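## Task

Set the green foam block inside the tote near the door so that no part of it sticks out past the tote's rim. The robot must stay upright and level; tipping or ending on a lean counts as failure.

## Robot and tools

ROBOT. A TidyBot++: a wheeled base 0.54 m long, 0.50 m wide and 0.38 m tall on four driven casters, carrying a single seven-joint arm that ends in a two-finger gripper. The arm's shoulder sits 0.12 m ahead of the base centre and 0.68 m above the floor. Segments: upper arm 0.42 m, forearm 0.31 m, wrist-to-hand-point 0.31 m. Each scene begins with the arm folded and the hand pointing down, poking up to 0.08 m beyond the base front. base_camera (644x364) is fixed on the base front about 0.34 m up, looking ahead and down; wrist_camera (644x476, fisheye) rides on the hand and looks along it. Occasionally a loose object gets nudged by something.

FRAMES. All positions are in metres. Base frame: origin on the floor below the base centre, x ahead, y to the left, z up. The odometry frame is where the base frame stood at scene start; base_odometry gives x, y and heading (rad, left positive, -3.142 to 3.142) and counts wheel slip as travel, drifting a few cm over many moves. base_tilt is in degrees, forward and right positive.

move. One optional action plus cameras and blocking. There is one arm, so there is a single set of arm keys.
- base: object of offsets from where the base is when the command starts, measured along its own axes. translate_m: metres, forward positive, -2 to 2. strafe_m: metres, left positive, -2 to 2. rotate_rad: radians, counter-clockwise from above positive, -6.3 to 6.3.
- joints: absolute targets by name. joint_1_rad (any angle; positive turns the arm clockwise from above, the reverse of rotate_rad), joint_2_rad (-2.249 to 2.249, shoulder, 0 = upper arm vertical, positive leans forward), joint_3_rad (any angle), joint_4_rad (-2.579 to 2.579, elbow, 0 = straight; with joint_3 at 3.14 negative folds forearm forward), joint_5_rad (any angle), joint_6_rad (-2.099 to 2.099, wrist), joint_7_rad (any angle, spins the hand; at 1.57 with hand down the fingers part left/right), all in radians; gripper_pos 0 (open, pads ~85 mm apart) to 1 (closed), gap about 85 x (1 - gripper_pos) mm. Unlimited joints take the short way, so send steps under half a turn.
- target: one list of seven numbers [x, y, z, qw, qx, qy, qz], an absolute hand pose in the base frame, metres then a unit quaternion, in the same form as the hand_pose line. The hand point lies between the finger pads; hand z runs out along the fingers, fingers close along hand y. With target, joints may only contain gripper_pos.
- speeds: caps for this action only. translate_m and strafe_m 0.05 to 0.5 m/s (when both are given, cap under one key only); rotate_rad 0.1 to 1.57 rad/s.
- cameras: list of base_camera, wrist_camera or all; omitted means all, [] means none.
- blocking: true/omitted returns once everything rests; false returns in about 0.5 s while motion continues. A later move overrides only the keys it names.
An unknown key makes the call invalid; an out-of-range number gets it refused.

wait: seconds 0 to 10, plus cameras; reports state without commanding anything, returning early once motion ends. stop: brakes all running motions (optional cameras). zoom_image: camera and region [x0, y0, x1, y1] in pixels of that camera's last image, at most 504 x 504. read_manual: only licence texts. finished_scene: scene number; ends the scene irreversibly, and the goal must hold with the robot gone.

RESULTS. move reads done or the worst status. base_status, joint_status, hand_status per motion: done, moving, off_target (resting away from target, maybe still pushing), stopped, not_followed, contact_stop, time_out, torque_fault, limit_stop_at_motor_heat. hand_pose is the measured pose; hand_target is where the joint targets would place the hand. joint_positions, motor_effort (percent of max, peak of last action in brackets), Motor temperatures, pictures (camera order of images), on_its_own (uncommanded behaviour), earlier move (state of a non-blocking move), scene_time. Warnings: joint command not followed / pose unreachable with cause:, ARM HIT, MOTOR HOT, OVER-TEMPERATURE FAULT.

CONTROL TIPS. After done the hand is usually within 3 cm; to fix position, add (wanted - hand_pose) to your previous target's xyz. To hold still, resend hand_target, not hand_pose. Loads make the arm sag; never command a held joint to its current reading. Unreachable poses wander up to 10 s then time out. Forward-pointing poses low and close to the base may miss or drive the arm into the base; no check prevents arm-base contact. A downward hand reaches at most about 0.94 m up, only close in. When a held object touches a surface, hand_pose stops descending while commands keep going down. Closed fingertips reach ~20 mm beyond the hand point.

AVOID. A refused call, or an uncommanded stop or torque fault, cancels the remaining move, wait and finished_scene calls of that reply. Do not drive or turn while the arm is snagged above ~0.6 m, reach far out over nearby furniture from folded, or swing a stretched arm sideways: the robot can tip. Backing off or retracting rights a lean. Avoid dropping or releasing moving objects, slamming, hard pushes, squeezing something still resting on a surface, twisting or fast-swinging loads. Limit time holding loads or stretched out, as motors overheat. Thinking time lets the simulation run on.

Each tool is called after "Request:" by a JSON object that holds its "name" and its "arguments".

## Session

Request:
{"name": "move", "arguments": {"joints": {"joint_6_rad": 0.35}}}

Request:
{"name": "move", "arguments": {"joints": {"joint_1_rad": 1.5}, "cameras": ["wrist_camera"]}}

Request:
{"name": "move", "arguments": {"joints": {"joint_1_rad": 3.0}, "cameras": ["wrist_camera"]}}

Request:
{"name": "move", "arguments": {"joints": {"joint_1_rad": -1.7}, "cameras": ["wrist_camera"]}}

Scene clock: 1.90 s.
Motor temperatures (°C): [26 30 25 27 39 33 35]
move: done
base_odometry: x=+0.000 y=+0.000 heading=+0.000
base_tilt: forward=-0.6 right=+0.0
base_status: not commanded
joint_positions: joint_1_rad=-0.033 joint_2_rad=-0.314 joint_3_rad=+3.176 joint_4_rad=-2.492 joint_5_rad=-0.014 joint_6_rad=+0.280 joint_7_rad=+1.537 gripper_pos=+0.000
joint_status: all done
motor_effort: joint_1_rad=+0(1) joint_2_rad=-7(9) joint_3_rad=+0(1) joint_4_rad=+19(20) joint_5_rad=+1(1) joint_6_rad=+8(8) joint_7_rad=+1(2)
hand_pose: x=+0.5423 y=-0.0009 z=+0.8025 quat_wxyz=(-0.017, +0.813, -0.023, +0.582) (m; base frame)
hand_target: x=+0.5468 y=-0.0014 z=+0.8196 quat_wxyz=(-0.017, +0.794, -0.023, +0.607) (m; base frame)
hand_status: not commanded
pictures: base_camera, wrist_camera
camera_calibration:
wrist_camera: T_world_to_cam=[[-0.034226, -0.997208, -0.0663751, 0.0706719], [-0.302102, 0.0736302, -0.950428, 0.988714], [0.952661, -0.0124773, -0.303779, -0.138522], [0, 0, 0, 1]] pos_world=[0.433076, -0.00405301, 0.902312]

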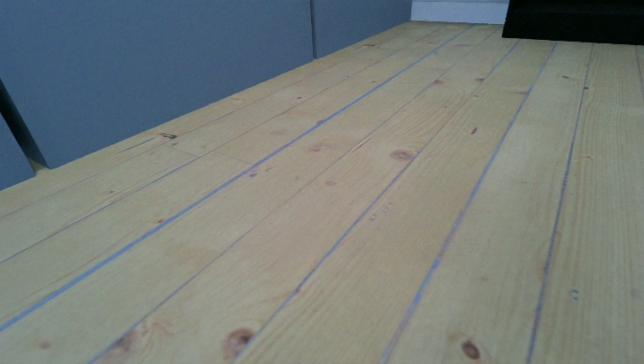

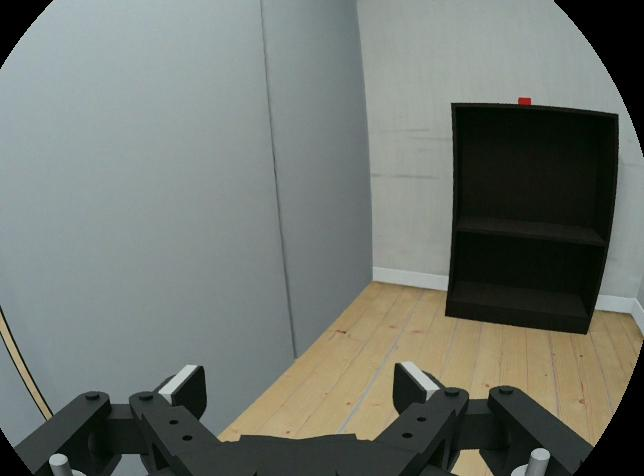

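Scene clock: 4.67 s.
Motor temperatures (°C): [26 30 25 27 39 33 35]
move: done
base_odometry: x=+0.000 y=+0.000 heading=+0.000
base_tilt: forward=-0.6 right=+0.0
base_status: not commanded
joint_positions: joint_1_rad=+1.478 joint_2_rad=-0.314 joint_3_rad=+3.176 joint_4_rad=-2.492 joint_5_rad=-0.014 joint_6_rad=+0.281 joint_7_rad=+1.537 gripper_pos=+0.000
joint_status: all done
motor_effort: joint_1_rad=+0(2) joint_2_rad=-8(9) joint_3_rad=+1(1) joint_4_rad=+19(19) joint_5_rad=+0(2) joint_6_rad=+8(8) joint_7_rad=+0(2)
hand_pose: x=+0.1435 y=-0.4226 z=+0.8027 quat_wxyz=(+0.387, +0.576, -0.574, +0.435) (m; base frame)
hand_target: x=+0.1338 y=-0.4275 z=+0.8196 quat_wxyz=(+0.409, +0.556, -0.567, +0.449) (m; base frame)
hand_status: not commanded
pictures: wrist_camera
camera_calibration:
wrist_camera: T_world_to_cam=[[-0.997462, -0.0257193, -0.0663984, 0.185322], [0.0554113, 0.305265, -0.950654, 0.946347], [0.0447192, -0.95192, -0.303065, -0.0311549], [0, 0, 0, 1]] pos_world=[0.133807, -0.313777, 0.902512]

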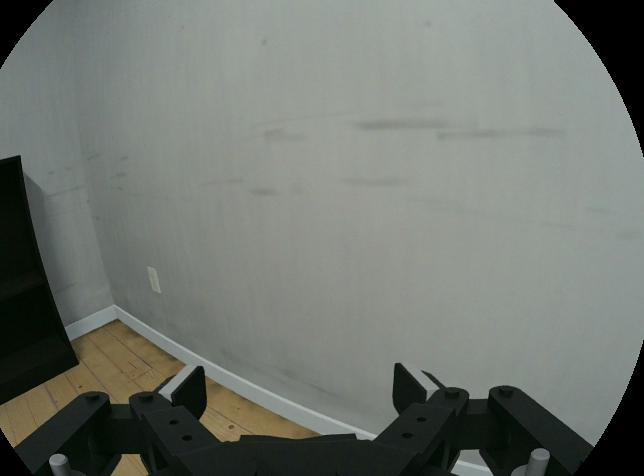

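Scene clock: 7.40 s.
Motor temperatures (°C): [26 30 25 27 39 33 35]
move: done
base_odometry: x=+0.000 y=+0.000 heading=+0.000
base_tilt: forward=-0.6 right=-0.1
base_status: not commanded
joint_positions: joint_1_rad=+2.978 joint_2_rad=-0.314 joint_3_rad=+3.176 joint_4_rad=-2.492 joint_5_rad=-0.014 joint_6_rad=+0.281 joint_7_rad=+1.537 gripper_pos=+0.000
joint_status: all done
motor_effort: joint_1_rad=+0(2) joint_2_rad=-7(9) joint_3_rad=+1(1) joint_4_rad=+19(19) joint_5_rad=+0(2) joint_6_rad=+8(9) joint_7_rad=+1(2)
hand_pose: x=-0.3008 y=-0.0543 z=+0.8028 quat_wxyz=(+0.580, +0.030, -0.812, +0.055) (m; base frame)
hand_target: x=-0.3064 y=-0.0450 z=+0.8196 quat_wxyz=(+0.606, +0.020, -0.794, +0.050) (m; base frame)
hand_status: not commanded
pictures: wrist_camera
camera_calibration:
wrist_camera: T_world_to_cam=[[-0.096173, 0.993146, -0.0664262, 0.0780905], [0.308338, -0.0337273, -0.950679, 0.916251], [-0.946403, -0.111911, -0.302981, 0.0866862], [0, 0, 0, 1]] pos_world=[-0.192965, -0.0369513, 0.902512]

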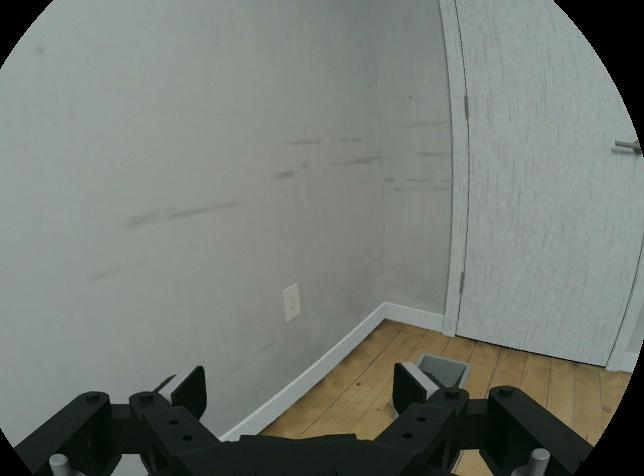

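Scene clock: 10.20 s.
Motor temperatures (°C): [26 30 25 27 39 33 35]
move: done
base_odometry: x=+0.000 y=+0.000 heading=+0.000
base_tilt: forward=-0.6 right=+0.0
base_status: not commanded
joint_positions: joint_1_rad=+4.561 joint_2_rad=-0.314 joint_3_rad=+3.176 joint_4_rad=-2.492 joint_5_rad=-0.014 joint_6_rad=+0.281 joint_7_rad=+1.537 gripper_pos=+0.000
joint_status: all done
motor_effort: joint_1_rad=+0(2) joint_2_rad=-7(9) joint_3_rad=+1(1) joint_4_rad=+19(20) joint_5_rad=+1(2) joint_6_rad=+7(8) joint_7_rad=+0(2)
hand_pose: x=+0.0699 y=+0.4205 z=+0.8028 quat_wxyz=(+0.447, -0.557, -0.592, -0.374) (m; base frame)
hand_target: x=+0.0793 y=+0.4259 z=+0.8196 quat_wxyz=(+0.461, -0.551, -0.572, -0.396) (m; base frame)
hand_status: not commanded
pictures: wrist_camera
camera_calibration:
wrist_camera: T_world_to_cam=[[0.994254, 0.0839006, -0.0664783, -0.0516566], [-0.0375935, -0.307794, -0.95071, 0.957408], [-0.100227, 0.947747, -0.302871, -0.014103], [0, 0, 0, 1]] pos_world=[0.0859386, 0.312384, 0.902512]

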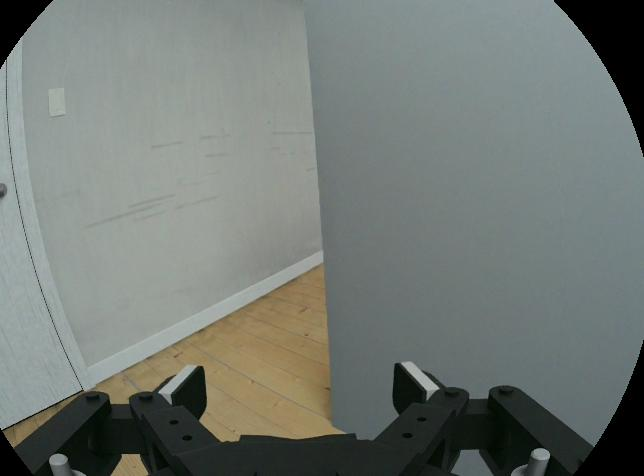

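Request:
{"name": "move", "arguments": {"base": {"rotate_rad": -2.19}, "joints": {"joint_1_rad": 0.0, "joint_6_rad": -0.2}, "cameras": ["wrist_camera", "base_camera"]}}

Request:
{"name": "move", "arguments": {"base": {"translate_m": -0.33, "strafe_m": -1.07}, "cameras": ["wrist_camera", "base_camera"]}}

Scene clock: 25.70 s.
Motor temperatures (°C): [26 30 25 27 39 33 35]
move: done
base_odometry: x=+0.000 y=+0.000 heading=-2.189
base_tilt: forward=-0.6 right=+0.0
base_status: done
joint_positions: joint_1_rad=+6.261 joint_2_rad=-0.314 joint_3_rad=+3.176 joint_4_rad=-2.492 joint_5_rad=-0.014 joint_6_rad=-0.122 joint_7_rad=+1.537 gripper_pos=+0.000
joint_status: all done
motor_effort: joint_1_rad=-1(3) joint_2_rad=-7(9) joint_3_rad=+1(2) joint_4_rad=+18(19) joint_5_rad=+0(2) joint_6_rad=+6(9) joint_7_rad=+0(2)
hand_pose: x=+0.4796 y=-0.0018 z=+0.6952 quat_wxyz=(+0.013, -0.912, +0.028, -0.408) (m; base frame)
hand_target: x=+0.4598 y=-0.0088 z=+0.6745 quat_wxyz=(+0.009, -0.928, +0.039, -0.369) (m; base frame)
hand_status: not commanded
pictures: base_camera, wrist_camera
camera_calibration:
wrist_camera: T_world_to_cam=[[-0.0598605, -0.996833, -0.0523523, 0.063028], [-0.649698, 0.0787244, -0.756105, 0.899525], [0.757832, -0.0112477, -0.652352, 0.224394], [0, 0, 0, 1]] pos_world=[0.418139, -0.00546229, 0.82982]

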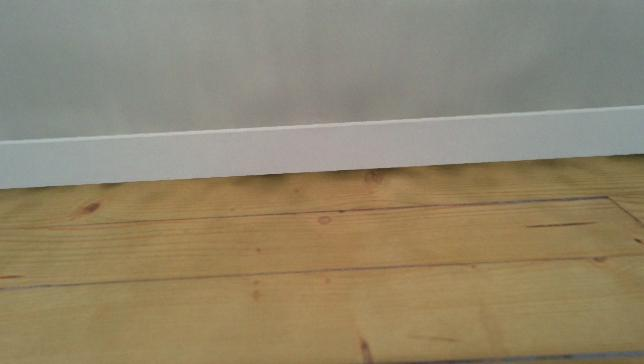

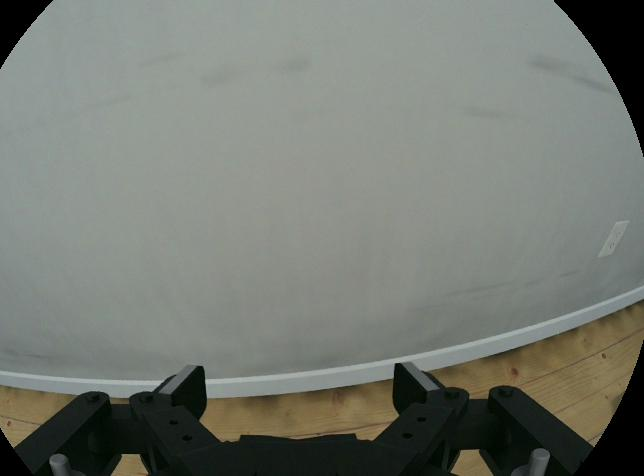

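Scene clock: 28.90 s.
Motor temperatures (°C): [26 30 25 27 39 33 35]
move: done
base_odometry: x=-0.681 y=+0.889 heading=-2.190
base_tilt: forward=-0.6 right=+0.0
base_status: done
joint_positions: joint_1_rad=+6.264 joint_2_rad=-0.314 joint_3_rad=+3.176 joint_4_rad=-2.492 joint_5_rad=-0.014 joint_6_rad=-0.125 joint_7_rad=+1.537 gripper_pos=+0.000
joint_status: not commanded
motor_effort: joint_1_rad=+0(1) joint_2_rad=-7(8) joint_3_rad=+1(2) joint_4_rad=+18(19) joint_5_rad=+0(1) joint_6_rad=+5(6) joint_7_rad=+1(2)
hand_pose: x=+0.4789 y=-0.0029 z=+0.6945 quat_wxyz=(+0.013, -0.913, +0.029, -0.407) (m; base frame)
hand_target: x=+0.4598 y=-0.0088 z=+0.6745 quat_wxyz=(+0.009, -0.928, +0.039, -0.369) (m; base frame)
hand_status: not commanded
pictures: base_camera, wrist_camera
camera_calibration:
wrist_camera: T_world_to_cam=[[-0.062926, -0.996653, -0.0521853, 0.0632314], [-0.651801, 0.0806375, -0.754091, 0.89824], [0.755775, -0.0134375, -0.654693, 0.226923], [0, 0, 0, 1]] pos_world=[0.41795, -0.00636275, 0.829219]

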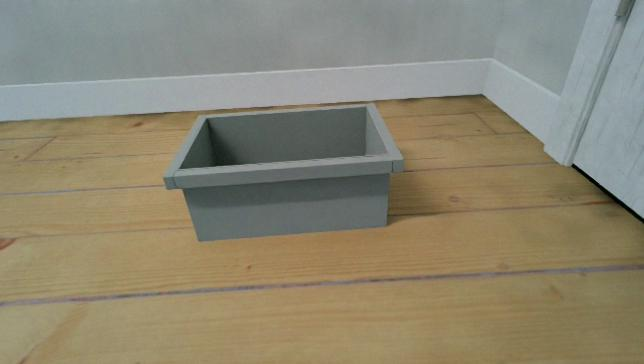

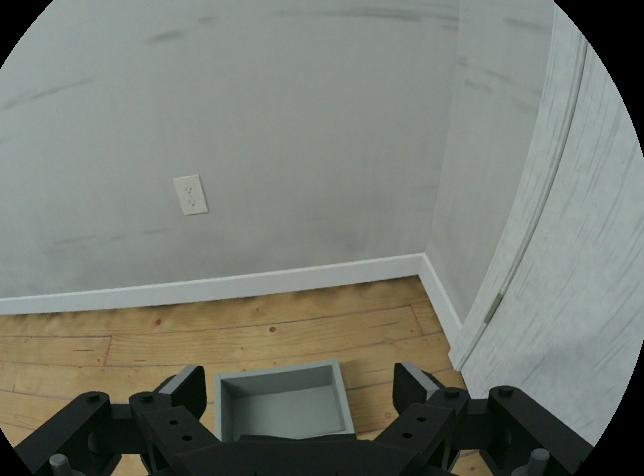

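Request:
{"name": "move", "arguments": {"base": {"translate_m": -1.72, "strafe_m": 0.07}, "cameras": ["base_camera"]}}

Request:
{"name": "move", "arguments": {"base": {"strafe_m": 0.7}, "joints": {"joint_1_rad": 0.0, "joint_2_rad": -0.3, "joint_4_rad": -1.6, "joint_6_rad": -0.65}, "cameras": ["wrist_camera", "base_camera"]}}

Scene clock: 41.03 s.
Motor temperatures (°C): [26 30 25 27 39 33 35]
move: done
base_odometry: x=+0.374 y=+2.250 heading=-2.189
base_tilt: forward=-0.6 right=-0.1
base_status: done
joint_positions: joint_1_rad=+6.264 joint_2_rad=-0.314 joint_3_rad=+3.176 joint_4_rad=-2.492 joint_5_rad=-0.014 joint_6_rad=-0.129 joint_7_rad=+1.537 gripper_pos=+0.000
joint_status: not commanded
motor_effort: joint_1_rad=+0(1) joint_2_rad=-7(10) joint_3_rad=+1(1) joint_4_rad=+18(19) joint_5_rad=+0(1) joint_6_rad=+6(7) joint_7_rad=+1(2)
hand_pose: x=+0.4781 y=-0.0029 z=+0.6936 quat_wxyz=(+0.013, -0.914, +0.029, -0.405) (m; base frame)
hand_target: x=+0.4598 y=-0.0088 z=+0.6745 quat_wxyz=(+0.009, -0.928, +0.039, -0.369) (m; base frame)
hand_status: not commanded
pictures: base_camera

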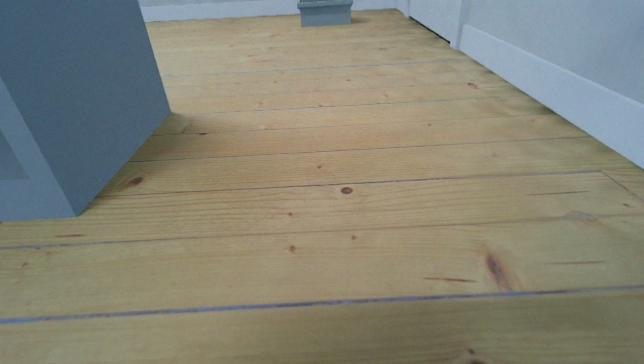

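Scene clock: 43.57 s.
Motor temperatures (°C): [26 30 25 27 39 33 35]
move: done
base_odometry: x=+0.945 y=+1.844 heading=-2.189
base_tilt: forward=-0.6 right=-0.1
base_status: done
joint_positions: joint_1_rad=+6.264 joint_2_rad=-0.314 joint_3_rad=+3.176 joint_4_rad=-1.603 joint_5_rad=-0.014 joint_6_rad=-0.573 joint_7_rad=+1.537 gripper_pos=+0.000
joint_status: all done
motor_effort: joint_1_rad=-1(2) joint_2_rad=-10(12) joint_3_rad=+1(3) joint_4_rad=+22(22) joint_5_rad=+0(1) joint_6_rad=+7(9) joint_7_rad=+1(2)
hand_pose: x=+0.5895 y=-0.0070 z=+1.0801 quat_wxyz=(+0.017, -0.802, +0.025, -0.597) (m; base frame)
hand_target: x=+0.5869 y=-0.0151 z=+1.0527 quat_wxyz=(+0.011, -0.827, +0.033, -0.561) (m; base frame)
hand_status: not commanded
pictures: base_camera, wrist_camera
camera_calibration:
wrist_camera: T_world_to_cam=[[-0.0352383, -0.996978, -0.0692349, 0.0882914], [-0.267059, 0.0761525, -0.960667, 1.25774], [0.963036, -0.0153625, -0.268936, -0.143105], [0, 0, 0, 1]] pos_world=[0.476816, -0.00995361, 1.17589]

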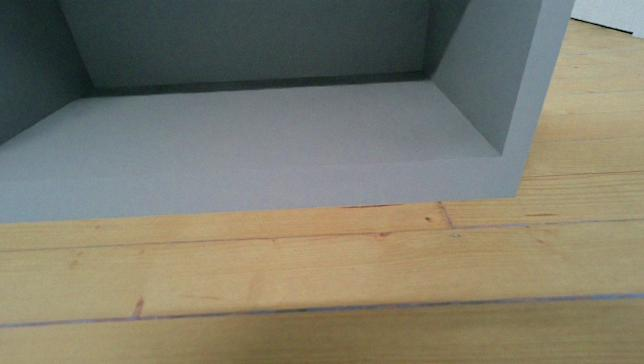

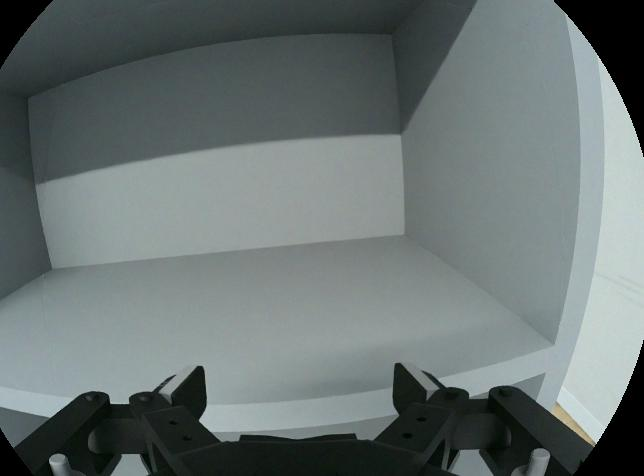

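Request:
{"name": "move", "arguments": {"base": {"translate_m": -0.4, "strafe_m": 0.5}, "joints": {"joint_1_rad": -0.5}, "cameras": ["wrist_camera"]}}

Scene clock: 51.10 s.
Motor temperatures (°C): [26 30 24 27 39 33 35]
move: done
base_odometry: x=+1.584 y=+1.880 heading=-2.189
base_tilt: forward=-0.6 right=-0.1
base_status: done
joint_positions: joint_1_rad=+5.802 joint_2_rad=-0.313 joint_3_rad=+3.176 joint_4_rad=-1.603 joint_5_rad=-0.014 joint_6_rad=-0.575 joint_7_rad=+1.537 gripper_pos=+0.000
joint_status: all done
motor_effort: joint_1_rad=+0(2) joint_2_rad=-11(13) joint_3_rad=+1(3) joint_4_rad=+22(23) joint_5_rad=+0(1) joint_6_rad=+8(9) joint_7_rad=+1(2)
hand_pose: x=+0.5434 y=+0.2038 z=+1.0792 quat_wxyz=(+0.153, -0.787, -0.160, -0.576) (m; base frame)
hand_target: x=+0.5369 y=+0.2110 z=+1.0527 quat_wxyz=(+0.149, -0.809, -0.173, -0.541) (m; base frame)
hand_status: not commanded
pictures: wrist_camera
camera_calibration:
wrist_camera: T_world_to_cam=[[0.413236, -0.907999, -0.0690943, 0.0347866], [-0.275271, -0.0522302, -0.959947, 1.25834], [0.868022, 0.415704, -0.271529, -0.129084], [0, 0, 0, 1]] pos_world=[0.444058, 0.15097, 1.17529]

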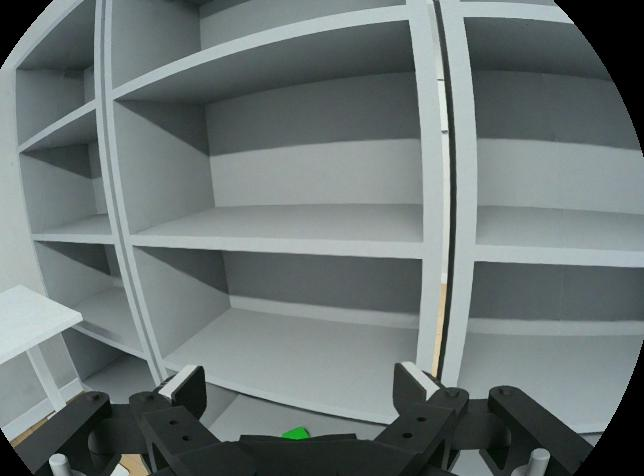

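Request:
{"name": "move", "arguments": {"joints": {"joint_6_rad": -1.15, "joint_1_rad": -0.4}, "cameras": ["wrist_camera", "base_camera"]}}

Scene clock: 54.77 s.
Motor temperatures (°C): [26 30 24 27 39 33 35]
move: done
base_odometry: x=+1.584 y=+1.880 heading=-2.189
base_tilt: forward=-0.7 right=+0.0
base_status: not commanded
joint_positions: joint_1_rad=+5.866 joint_2_rad=-0.313 joint_3_rad=+3.176 joint_4_rad=-1.598 joint_5_rad=-0.014 joint_6_rad=-1.073 joint_7_rad=+1.537 gripper_pos=+0.000
joint_status: all done
motor_effort: joint_1_rad=+0(2) joint_2_rad=-8(11) joint_3_rad=+1(1) joint_4_rad=+20(22) joint_5_rad=+0(1) joint_6_rad=+5(8) joint_7_rad=+1(1)
hand_pose: x=+0.4818 y=+0.1491 z=+0.9505 quat_wxyz=(+0.091, -0.910, -0.158, -0.371) (m; base frame)
hand_target: x=+0.4704 y=+0.1381 z=+0.9282 quat_wxyz=(+0.079, -0.928, -0.154, -0.330) (m; base frame)
hand_status: not commanded
pictures: base_camera, wrist_camera
camera_calibration:
wrist_camera: T_world_to_cam=[[0.336811, -0.940153, -0.0516769, 0.0267728], [-0.667086, -0.199532, -0.717763, 1.09564], [0.664496, 0.276224, -0.694367, 0.43294], [0, 0, 0, 1]] pos_world=[0.434181, 0.124197, 1.08841]

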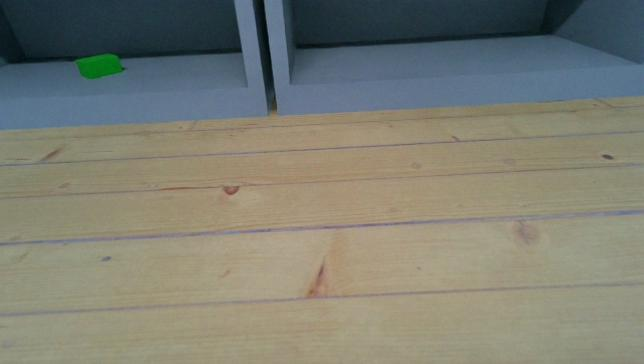

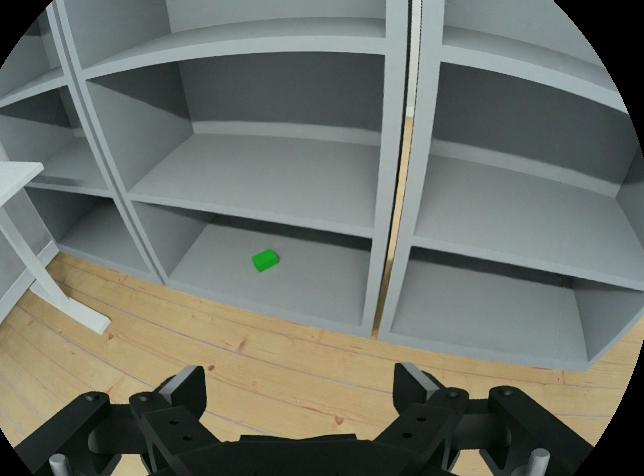

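Request:
{"name": "zoom_image", "arguments": {"camera": "base_camera", "region": [0, 0, 280, 140]}}

Request:
{"name": "zoom_image", "arguments": {"camera": "wrist_camera", "region": [120, 30, 440, 350]}}

Scaled by 1.800.

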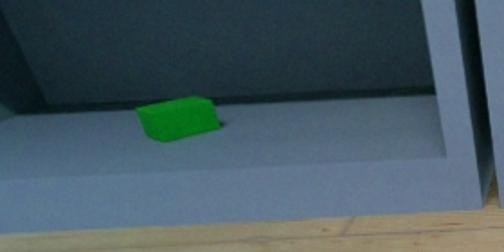

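Scaled by 1.575.

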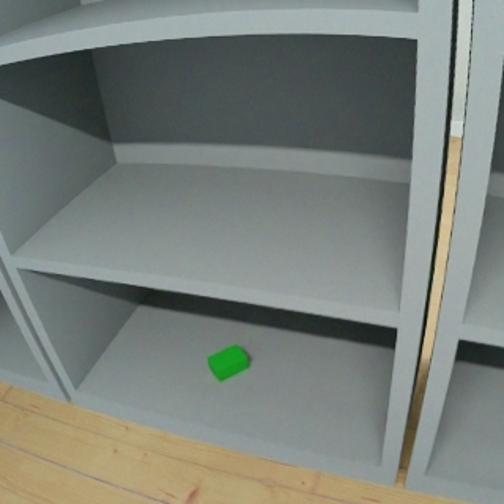

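Request:
{"name": "move", "arguments": {"base": {"strafe_m": 0.55, "translate_m": 0.25}, "target": [0.50, 0.0, 0.45, 0, 0.887, 0, 0.4617], "cameras": ["wrist_camera", "base_camera"]}}

Scene clock: 84.63 s.
Motor temperatures (°C): [26 30 24 27 39 33 35]
move: off_target
base_odometry: x=+1.888 y=+1.357 heading=-2.188
base_tilt: forward=-0.5 right=-0.1
base_status: done
joint_positions: joint_1_rad=+6.264 joint_2_rad=+1.369 joint_3_rad=+3.176 joint_4_rad=-2.561 joint_5_rad=-0.012 joint_6_rad=+2.023 joint_7_rad=+1.540 gripper_pos=+0.000
joint_status: not commanded
motor_effort: joint_1_rad=+0(2) joint_2_rad=-30(35) joint_3_rad=+0(2) joint_4_rad=-7(21) joint_5_rad=+0(1) joint_6_rad=+8(8) joint_7_rad=+2(2)
hand_pose: x=+0.6024 y=-0.0040 z=+0.4417 quat_wxyz=(-0.007, -0.815, -0.001, -0.579) (m; base frame)
hand_target: x=+0.5980 y=-0.0005 z=+0.4474 quat_wxyz=(+0.000, -0.807, -0.002, -0.591) (m; base frame)
hand_status: off_target (0.103 m and 15.8 deg from the pose sent, 0.523 m and 23.5 deg at the start; a joint's target at an end of its range on 99 of 99 steps)
pictures: base_camera, wrist_camera
camera_calibration:
wrist_camera: T_world_to_cam=[[-0.022275, -0.999752, -0.000398478, 0.00937713], [-0.309851, 0.0072826, -0.950757, 0.668797], [0.950524, -0.0210547, -0.309937, -0.301552], [0, 0, 0, 1]] pos_world=[0.494069, -0.00184485, 0.542405]

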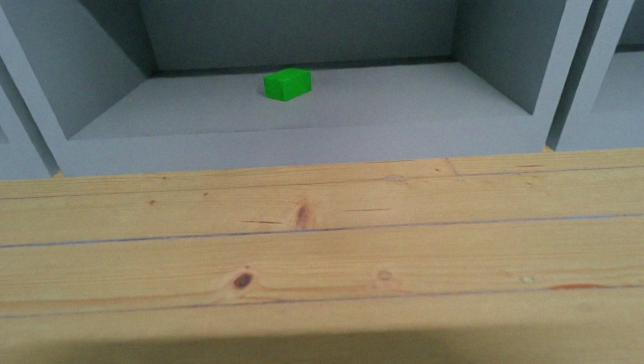

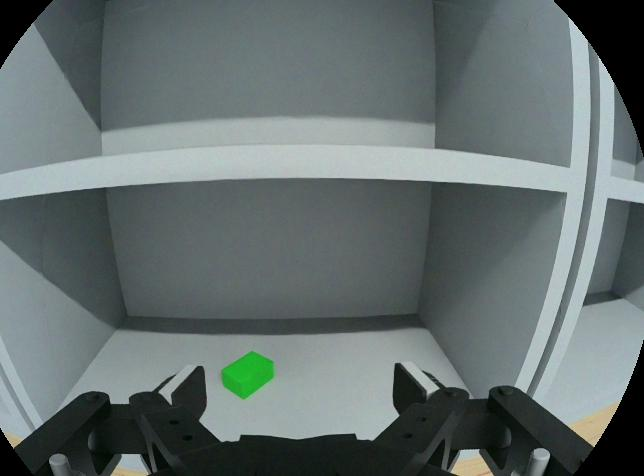

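Request:
{"name": "zoom_image", "arguments": {"camera": "base_camera", "region": [240, 50, 340, 120]}}

Request:
{"name": "zoom_image", "arguments": {"camera": "wrist_camera", "region": [200, 330, 300, 420]}}

Scaled by 5.040.

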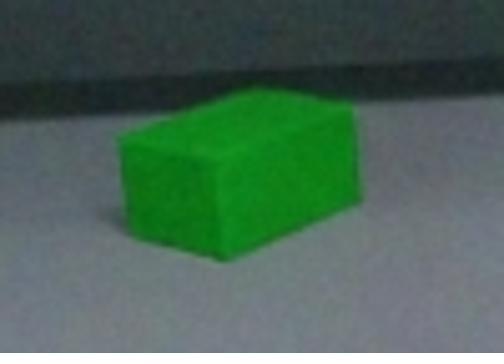

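Scaled by 5.040.

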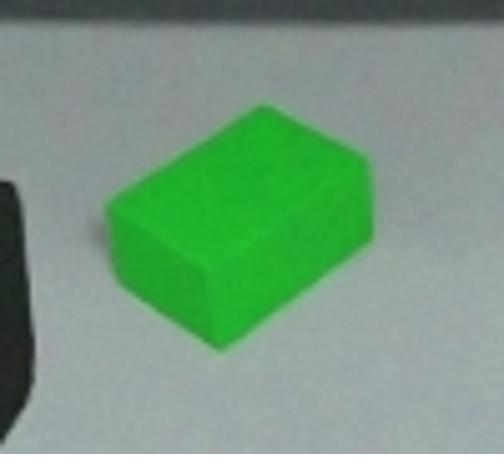

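Request:
{"name": "move", "arguments": {"base": {"translate_m": -0.25}, "joints": {"joint_1_rad": 0.0, "joint_2_rad": 0.6, "joint_3_rad": 3.14, "joint_4_rad": -1.6, "joint_5_rad": 0.0, "joint_6_rad": 0.0, "joint_7_rad": 1.57}, "cameras": ["wrist_camera"]}}

Request:
{"name": "move", "arguments": {"target": [0.82, 0.0, 0.30, 0.3099, 0.8556, -0.2946, 0.2859], "cameras": ["wrist_camera"]}}

Scene clock: 119.67 s.
Motor temperatures (°C): [26 30 24 27 39 33 35]
move: done
base_odometry: x=+2.033 y=+1.561 heading=-2.189
base_tilt: forward=-0.6 right=+0.0
base_status: done
joint_positions: joint_1_rad=+6.266 joint_2_rad=+0.600 joint_3_rad=+3.168 joint_4_rad=-1.603 joint_5_rad=-0.012 joint_6_rad=+0.078 joint_7_rad=+1.540 gripper_pos=+0.000
joint_status: all done
motor_effort: joint_1_rad=+0(2) joint_2_rad=-39(41) joint_3_rad=+0(1) joint_4_rad=+19(19) joint_5_rad=+1(2) joint_6_rad=+7(9) joint_7_rad=+1(2)
hand_pose: x=+0.8753 y=-0.0024 z=+0.6796 quat_wxyz=(+0.003, -0.873, +0.017, -0.487) (m; base frame)
hand_target: x=+0.8624 y=+0.0023 z=+0.6609 quat_wxyz=(+0.001, -0.891, +0.000, -0.454) (m; base frame)
hand_status: not commanded
pictures: wrist_camera
camera_calibration:
wrist_camera: T_world_to_cam=[[-0.0462865, -0.998473, -0.0301489, 0.0582906], [-0.507501, 0.049501, -0.860228, 1.09115], [0.860407, -0.0245163, -0.509018, -0.272939], [0, 0, 0, 1]] pos_world=[0.791295, -0.00250269, 0.801461]

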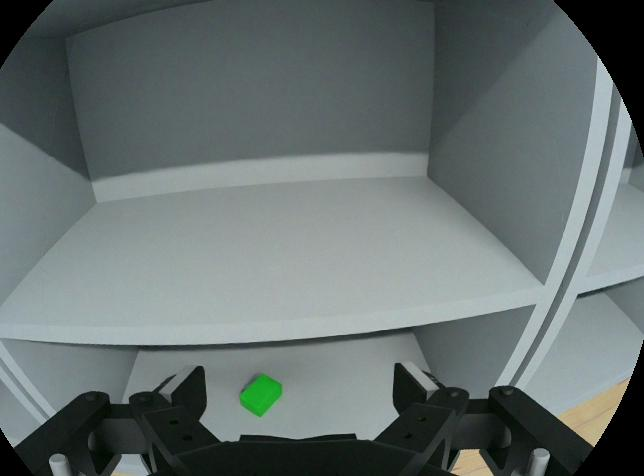

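Scene clock: 122.30 s.
Motor temperatures (°C): [26 30 24 27 39 33 35]
move: done
base_odometry: x=+2.033 y=+1.561 heading=-2.189
base_tilt: forward=-0.6 right=-0.1
base_status: not commanded
joint_positions: joint_1_rad=+5.711 joint_2_rad=+1.511 joint_3_rad=+3.792 joint_4_rad=-0.896 joint_5_rad=+0.202 joint_6_rad=-0.779 joint_7_rad=+0.259 gripper_pos=+0.000
joint_status: not commanded
motor_effort: joint_1_rad=+0(2) joint_2_rad=-48(51) joint_3_rad=+12(12) joint_4_rad=+9(19) joint_5_rad=+4(5) joint_6_rad=-2(7) joint_7_rad=+0(2)
hand_pose: x=+0.8344 y=+0.0203 z=+0.2966 quat_wxyz=(-0.261, -0.875, +0.293, -0.282) (m; base frame)
hand_target: x=+0.8200 y=+0.0000 z=+0.3000 quat_wxyz=(-0.310, -0.857, +0.295, -0.286) (m; base frame)
hand_status: done (0.025 m and 6.0 deg from the pose sent, 0.384 m and 53.7 deg at the start)
pictures: wrist_camera
camera_calibration:
wrist_camera: T_world_to_cam=[[-0.67541, -0.678517, 0.288853, 0.491523], [-0.650839, 0.364286, -0.666111, 0.795361], [0.346743, -0.637895, -0.687648, 0.0618322], [0, 0, 0, 1]] pos_world=[0.828191, 0.0832103, 0.430339]

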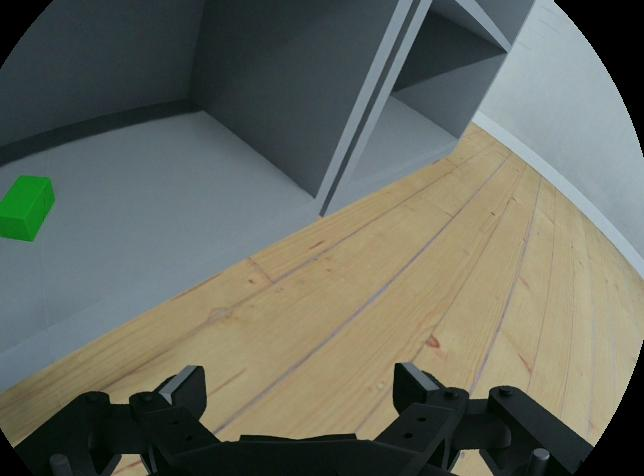

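Request:
{"name": "move", "arguments": {"target": [0.82, 0.0, 0.25, 0.1376, 0.8569, -0.2951, 0.3996], "cameras": ["wrist_camera"]}}

Scene clock: 127.53 s.
Motor temperatures (°C): [26 30 24 27 39 33 35]
move: done
base_odometry: x=+2.033 y=+1.561 heading=-2.189
base_tilt: forward=-0.6 right=+0.0
base_status: not commanded
joint_positions: joint_1_rad=+5.544 joint_2_rad=+1.612 joint_3_rad=+4.031 joint_4_rad=-1.339 joint_5_rad=-0.605 joint_6_rad=-0.146 joint_7_rad=+0.630 gripper_pos=+0.000
joint_status: not commanded
motor_effort: joint_1_rad=+0(1) joint_2_rad=-41(48) joint_3_rad=+16(16) joint_4_rad=+2(9) joint_5_rad=+2(6) joint_6_rad=+3(4) joint_7_rad=+1(2)
hand_pose: x=+0.8088 y=+0.0002 z=+0.2436 quat_wxyz=(-0.136, -0.859, +0.328, -0.368) (m; base frame)
hand_target: x=+0.8200 y=+0.0000 z=+0.2500 quat_wxyz=(-0.138, -0.857, +0.295, -0.400) (m; base frame)
hand_status: done (0.013 m and 5.2 deg from the pose sent, 0.053 m and 19.7 deg at the start)
pictures: wrist_camera
camera_calibration:
wrist_camera: T_world_to_cam=[[-0.677657, -0.735275, -0.0123415, 0.551013], [-0.492127, 0.465905, -0.735353, 0.639347], [0.546437, -0.492243, -0.677572, -0.142562], [0, 0, 0, 1]] pos_world=[0.765938, 0.0370959, 0.38035]

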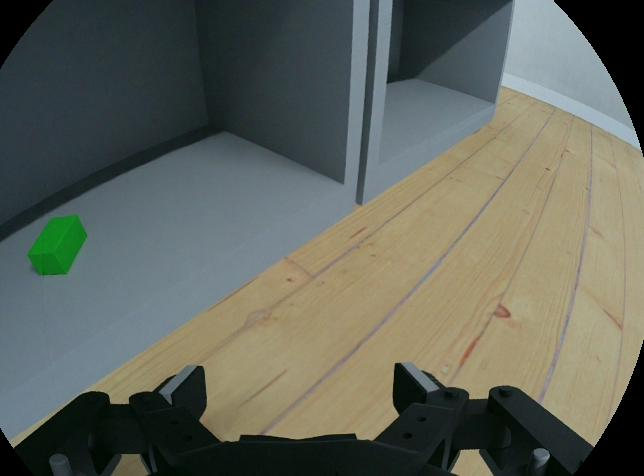

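Request:
{"name": "zoom_image", "arguments": {"camera": "wrist_camera", "region": [10, 190, 110, 290]}}

Scaled by 5.040.

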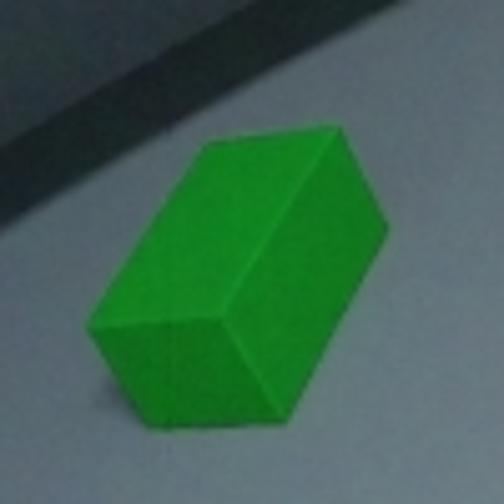

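Request:
{"name": "move", "arguments": {"target": [0.82, 0.0, 0.13, 0.1282, 0.8595, -0.2628, 0.4191], "cameras": ["wrist_camera", "base_camera"]}}

Scene clock: 155.30 s.
Motor temperatures (°C): [26 30 25 27 39 33 35]
move: done
base_odometry: x=+2.033 y=+1.561 heading=-2.189
base_tilt: forward=-0.5 right=+0.0
base_status: not commanded
joint_positions: joint_1_rad=+5.532 joint_2_rad=+1.953 joint_3_rad=+4.151 joint_4_rad=-1.141 joint_5_rad=-0.705 joint_6_rad=-0.136 joint_7_rad=+0.564 gripper_pos=+0.000
joint_status: not commanded
motor_effort: joint_1_rad=+0(1) joint_2_rad=-36(41) joint_3_rad=+16(17) joint_4_rad=-4(4) joint_5_rad=+2(2) joint_6_rad=+2(3) joint_7_rad=+1(2)
hand_pose: x=+0.7956 y=-0.0263 z=+0.1213 quat_wxyz=(-0.169, -0.870, +0.263, -0.380) (m; base frame)
hand_target: x=+0.8200 y=+0.0000 z=+0.1300 quat_wxyz=(-0.128, -0.860, +0.263, -0.419) (m; base frame)
hand_status: done (0.037 m and 6.6 deg from the pose sent, 0.114 m and 9.5 deg at the start)
pictures: base_camera, wrist_camera
camera_calibration:
wrist_camera: T_world_to_cam=[[-0.603114, -0.792734, 0.0884734, 0.448001], [-0.550684, 0.333565, -0.765168, 0.601883], [0.577062, -0.510204, -0.637723, -0.260826], [0, 0, 0, 1]] pos_world=[0.752156, 0.0213038, 0.25457]

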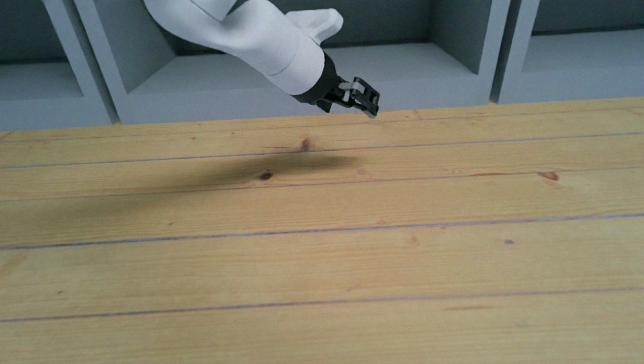

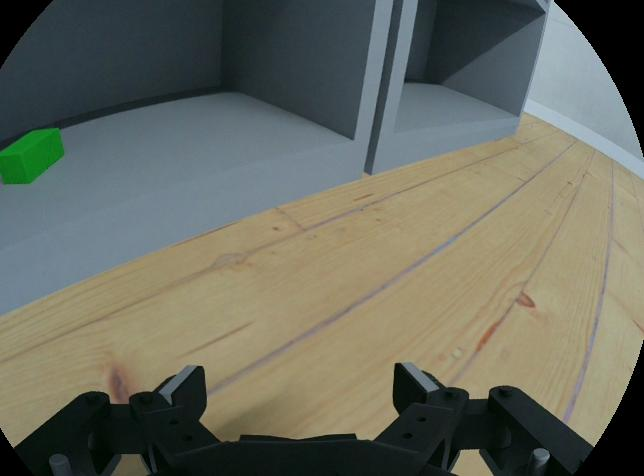

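Request:
{"name": "move", "arguments": {"target": [0.825, 0.024, 0.125, 0.0975, 0.8434, -0.2944, 0.4385], "cameras": ["wrist_camera"]}}

Scene clock: 164.83 s.
Motor temperatures (°C): [26 30 25 27 39 33 35]
move: done
base_odometry: x=+2.033 y=+1.561 heading=-2.189
base_tilt: forward=-0.6 right=-0.1
base_status: not commanded
joint_positions: joint_1_rad=+5.479 joint_2_rad=+1.993 joint_3_rad=+4.219 joint_4_rad=-1.098 joint_5_rad=-0.705 joint_6_rad=-0.136 joint_7_rad=+0.363 gripper_pos=+0.000
joint_status: not commanded
motor_effort: joint_1_rad=+0(2) joint_2_rad=-37(40) joint_3_rad=+16(16) joint_4_rad=-5(6) joint_5_rad=+1(2) joint_6_rad=+2(3) joint_7_rad=+0(1)
hand_pose: x=+0.8155 y=+0.0115 z=+0.1263 quat_wxyz=(-0.123, -0.851, +0.293, -0.418) (m; base frame)
hand_target: x=+0.8250 y=+0.0240 z=+0.1250 quat_wxyz=(-0.097, -0.843, +0.294, -0.439) (m; base frame)
hand_status: done (0.016 m and 3.9 deg from the pose sent, 0.058 m and 11.6 deg at the start)
pictures: wrist_camera
camera_calibration:
wrist_camera: T_world_to_cam=[[-0.617227, -0.785681, -0.0416715, 0.517405], [-0.45516, 0.39977, -0.795621, 0.529236], [0.641763, -0.472112, -0.604359, -0.30732], [0, 0, 0, 1]] pos_world=[0.75747, 0.0498536, 0.256901]

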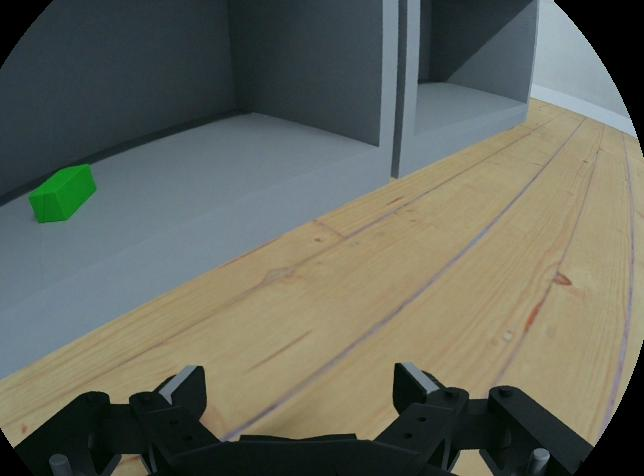

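Request:
{"name": "move", "arguments": {"base": {"translate_m": 0.25, "strafe_m": 0.14}, "speeds": {"translate_m": 0.25}, "cameras": ["wrist_camera", "base_camera"]}}

Request:
{"name": "zoom_image", "arguments": {"camera": "wrist_camera", "region": [100, 140, 260, 300]}}

Scene clock: 170.93 s.
Motor temperatures (°C): [26 30 25 27 39 33 35]
move: done
base_odometry: x=+2.002 y=+1.276 heading=-2.188
base_tilt: forward=-0.5 right=-0.1
base_status: done
joint_positions: joint_1_rad=+5.479 joint_2_rad=+2.000 joint_3_rad=+4.220 joint_4_rad=-1.095 joint_5_rad=-0.705 joint_6_rad=-0.136 joint_7_rad=+0.363 gripper_pos=+0.000
joint_status: not commanded
motor_effort: joint_1_rad=+0(1) joint_2_rad=-38(41) joint_3_rad=+16(16) joint_4_rad=-5(6) joint_5_rad=+1(3) joint_6_rad=+2(3) joint_7_rad=+2(2)
hand_pose: x=+0.8144 y=+0.0106 z=+0.1236 quat_wxyz=(-0.125, -0.852, +0.291, -0.418) (m; base frame)
hand_target: x=+0.8250 y=+0.0240 z=+0.1250 quat_wxyz=(-0.097, -0.843, +0.294, -0.439) (m; base frame)
hand_status: not commanded
pictures: base_camera, wrist_camera
camera_calibration:
wrist_camera: T_world_to_cam=[[-0.614888, -0.787754, -0.0368124, 0.513372], [-0.458763, 0.395279, -0.795796, 0.529899], [0.641443, -0.472437, -0.604445, -0.308377], [0, 0, 0, 1]] pos_world=[0.756571, 0.049264, 0.254193]

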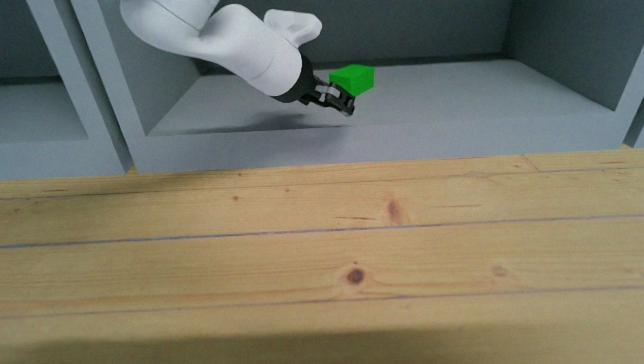

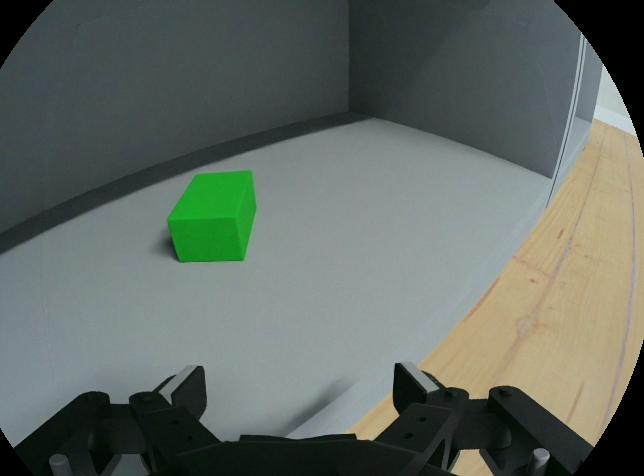

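Scaled by 3.150.

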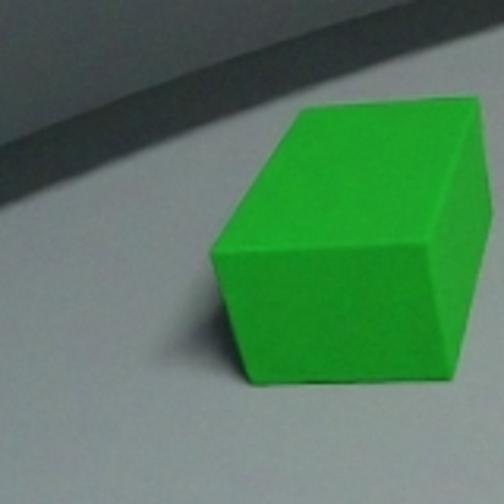

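Request:
{"name": "move", "arguments": {"base": {"translate_m": 0.105, "strafe_m": 0.022}, "speeds": {"translate_m": 0.2}, "cameras": []}}

Request:
{"name": "move", "arguments": {"target": [0.825, 0.024, 0.115, 0.0975, 0.8434, -0.2944, 0.4385], "cameras": ["wrist_camera"]}}

Request:
{"name": "zoom_image", "arguments": {"camera": "wrist_camera", "region": [180, 180, 420, 420]}}

Scene clock: 179.80 s.
Motor temperatures (°C): [26 31 25 27 39 33 35]
move: done
base_odometry: x=+1.960 y=+1.178 heading=-2.188
base_tilt: forward=-0.5 right=-0.1
base_status: done
joint_positions: joint_1_rad=+5.479 joint_2_rad=+2.002 joint_3_rad=+4.222 joint_4_rad=-1.095 joint_5_rad=-0.705 joint_6_rad=-0.136 joint_7_rad=+0.363 gripper_pos=+0.000
joint_status: not commanded
motor_effort: joint_1_rad=+0(1) joint_2_rad=-37(40) joint_3_rad=+16(17) joint_4_rad=-5(6) joint_5_rad=+1(2) joint_6_rad=+2(3) joint_7_rad=+2(2)
hand_pose: x=+0.8140 y=+0.0097 z=+0.1230 quat_wxyz=(-0.126, -0.852, +0.290, -0.418) (m; base frame)
hand_target: x=+0.8250 y=+0.0240 z=+0.1250 quat_wxyz=(-0.097, -0.843, +0.294, -0.439) (m; base frame)
hand_status: not commanded
pictures: none
No camera images: "cameras" was empty.

Scene clock: 180.47 s.
Motor temperatures (°C): [26 31 25 27 39 33 35]
move: done
base_odometry: x=+1.960 y=+1.178 heading=-2.188
base_tilt: forward=-0.5 right=-0.1
base_status: not commanded
joint_positions: joint_1_rad=+5.479 joint_2_rad=+2.024 joint_3_rad=+4.245 joint_4_rad=-1.064 joint_5_rad=-0.705 joint_6_rad=-0.136 joint_7_rad=+0.309 gripper_pos=+0.000
joint_status: not commanded
motor_effort: joint_1_rad=+0(1) joint_2_rad=-38(39) joint_3_rad=+15(16) joint_4_rad=-5(6) joint_5_rad=+1(2) joint_6_rad=+2(3) joint_7_rad=+1(1)
hand_pose: x=+0.8204 y=+0.0170 z=+0.1184 quat_wxyz=(-0.112, -0.848, +0.296, -0.426) (m; base frame)
hand_target: x=+0.8250 y=+0.0240 z=+0.1150 quat_wxyz=(-0.097, -0.844, +0.294, -0.439) (m; base frame)
hand_status: done (0.009 m and 2.3 deg from the pose sent, 0.020 m and 4.2 deg at the start)
pictures: wrist_camera
camera_calibration:
wrist_camera: T_world_to_cam=[[-0.612531, -0.787436, -0.0689174, 0.523812], [-0.439119, 0.411482, -0.79866, 0.509959], [0.657252, -0.458942, -0.597823, -0.326415], [0, 0, 0, 1]] pos_world=[0.759321, 0.0528248, 0.248245]

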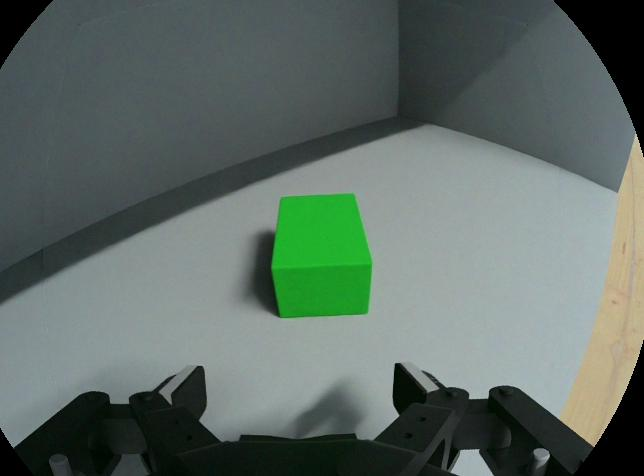

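Scaled by 2.100.

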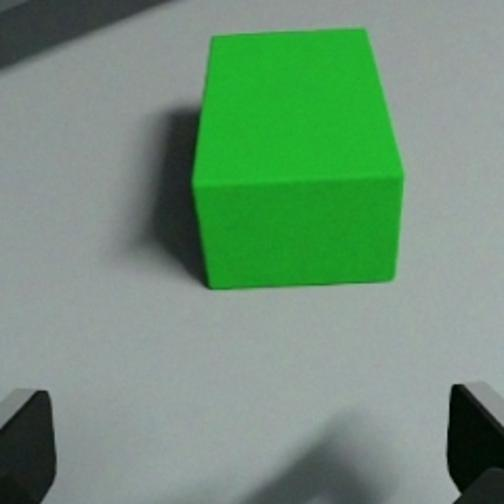

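Request:
{"name": "move", "arguments": {"base": {"translate_m": 0.0865, "strafe_m": -0.0827}, "speeds": {"strafe_m": 0.12}, "cameras": ["wrist_camera"]}}

Scene clock: 191.03 s.
Motor temperatures (°C): [26 31 25 27 39 33 35]
move: done
base_odometry: x=+1.842 y=+1.155 heading=-2.188
base_tilt: forward=-0.5 right=-0.1
base_status: done
joint_positions: joint_1_rad=+5.474 joint_2_rad=+2.024 joint_3_rad=+4.246 joint_4_rad=-1.064 joint_5_rad=-0.705 joint_6_rad=-0.136 joint_7_rad=+0.309 gripper_pos=+0.000
joint_status: not commanded
motor_effort: joint_1_rad=+0(3) joint_2_rad=-38(39) joint_3_rad=+15(16) joint_4_rad=-5(6) joint_5_rad=+2(2) joint_6_rad=+2(3) joint_7_rad=+1(1)
hand_pose: x=+0.8206 y=+0.0204 z=+0.1186 quat_wxyz=(-0.111, -0.848, +0.294, -0.426) (m; base frame)
hand_target: x=+0.8250 y=+0.0240 z=+0.1150 quat_wxyz=(-0.097, -0.844, +0.294, -0.439) (m; base frame)
hand_status: not commanded
pictures: wrist_camera
camera_calibration:
wrist_camera: T_world_to_cam=[[-0.608252, -0.790768, -0.0686717, 0.523089], [-0.440983, 0.408597, -0.799114, 0.510562], [0.659972, -0.45578, -0.597245, -0.327126], [0, 0, 0, 1]] pos_world=[0.759213, 0.055931, 0.248544]

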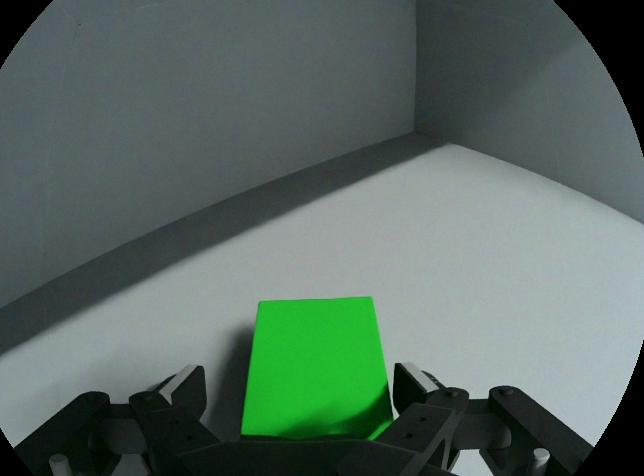

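Request:
{"name": "move", "arguments": {"base": {"translate_m": -0.0055, "strafe_m": -0.0071}, "speeds": {"strafe_m": 0.1}, "cameras": ["wrist_camera"]}}

Scene clock: 194.20 s.
Motor temperatures (°C): [26 31 25 27 39 33 35]
move: done
base_odometry: x=+1.840 y=+1.163 heading=-2.188
base_tilt: forward=-0.5 right=-0.1
base_status: done
joint_positions: joint_1_rad=+5.474 joint_2_rad=+2.028 joint_3_rad=+4.246 joint_4_rad=-1.063 joint_5_rad=-0.705 joint_6_rad=-0.136 joint_7_rad=+0.309 gripper_pos=+0.000
joint_status: not commanded
motor_effort: joint_1_rad=+0(2) joint_2_rad=-37(41) joint_3_rad=+15(16) joint_4_rad=-5(6) joint_5_rad=+1(3) joint_6_rad=+1(2) joint_7_rad=+1(2)
hand_pose: x=+0.8194 y=+0.0194 z=+0.1166 quat_wxyz=(-0.112, -0.849, +0.293, -0.425) (m; base frame)
hand_target: x=+0.8250 y=+0.0240 z=+0.1150 quat_wxyz=(-0.097, -0.844, +0.294, -0.439) (m; base frame)
hand_status: not commanded
pictures: wrist_camera
camera_calibration:
wrist_camera: T_world_to_cam=[[-0.607589, -0.791563, -0.0652902, 0.520565], [-0.443416, 0.406258, -0.79896, 0.510784], [0.658952, -0.456489, -0.59783, -0.327091], [0, 0, 0, 1]] pos_world=[0.758316, 0.0552365, 0.246539]

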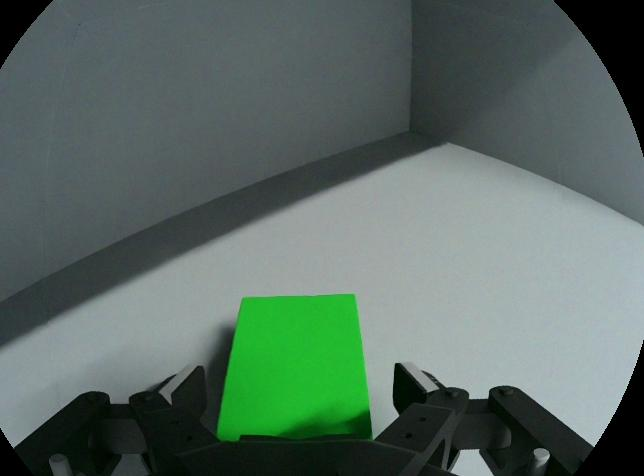

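Request:
{"name": "move", "arguments": {"joints": {"gripper_pos": 0.45}, "cameras": ["wrist_camera"]}}

Scene clock: 195.97 s.
Motor temperatures (°C): [26 31 25 27 39 33 35]
move: off_target
base_odometry: x=+1.840 y=+1.163 heading=-2.188
base_tilt: forward=-0.6 right=-0.1
base_status: not commanded
joint_positions: joint_1_rad=+5.472 joint_2_rad=+2.028 joint_3_rad=+4.249 joint_4_rad=-1.063 joint_5_rad=-0.705 joint_6_rad=-0.136 joint_7_rad=+0.309 gripper_pos=+0.387
joint_status: gripper_pos off_target (ended at +0.387, target +0.450)
motor_effort: joint_1_rad=+0(4) joint_2_rad=-38(39) joint_3_rad=+15(15) joint_4_rad=-6(6) joint_5_rad=+1(2) joint_6_rad=+2(4) joint_7_rad=+1(2)
hand_pose: x=+0.8203 y=+0.0202 z=+0.1177 quat_wxyz=(-0.112, -0.849, +0.291, -0.427) (m; base frame)
hand_target: x=+0.8250 y=+0.0240 z=+0.1150 quat_wxyz=(-0.097, -0.844, +0.294, -0.439) (m; base frame)
hand_status: not commanded
pictures: wrist_camera
camera_calibration:
wrist_camera: T_world_to_cam=[[-0.604909, -0.793687, -0.0643951, 0.519651], [-0.443328, 0.402849, -0.800733, 0.511998], [0.661472, -0.455822, -0.59555, -0.328939], [0, 0, 0, 1]] pos_world=[0.758909, 0.0562442, 0.247537]

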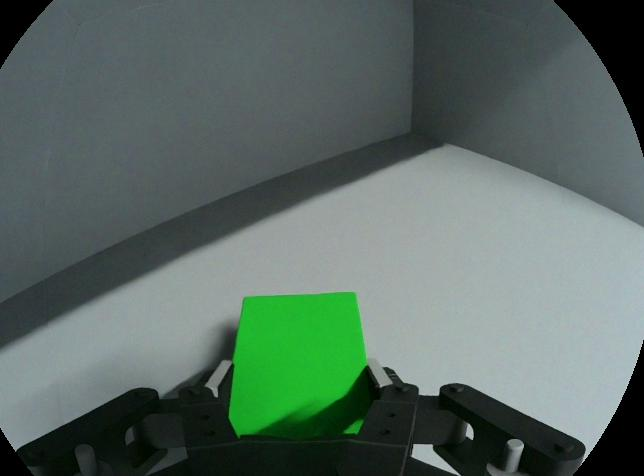

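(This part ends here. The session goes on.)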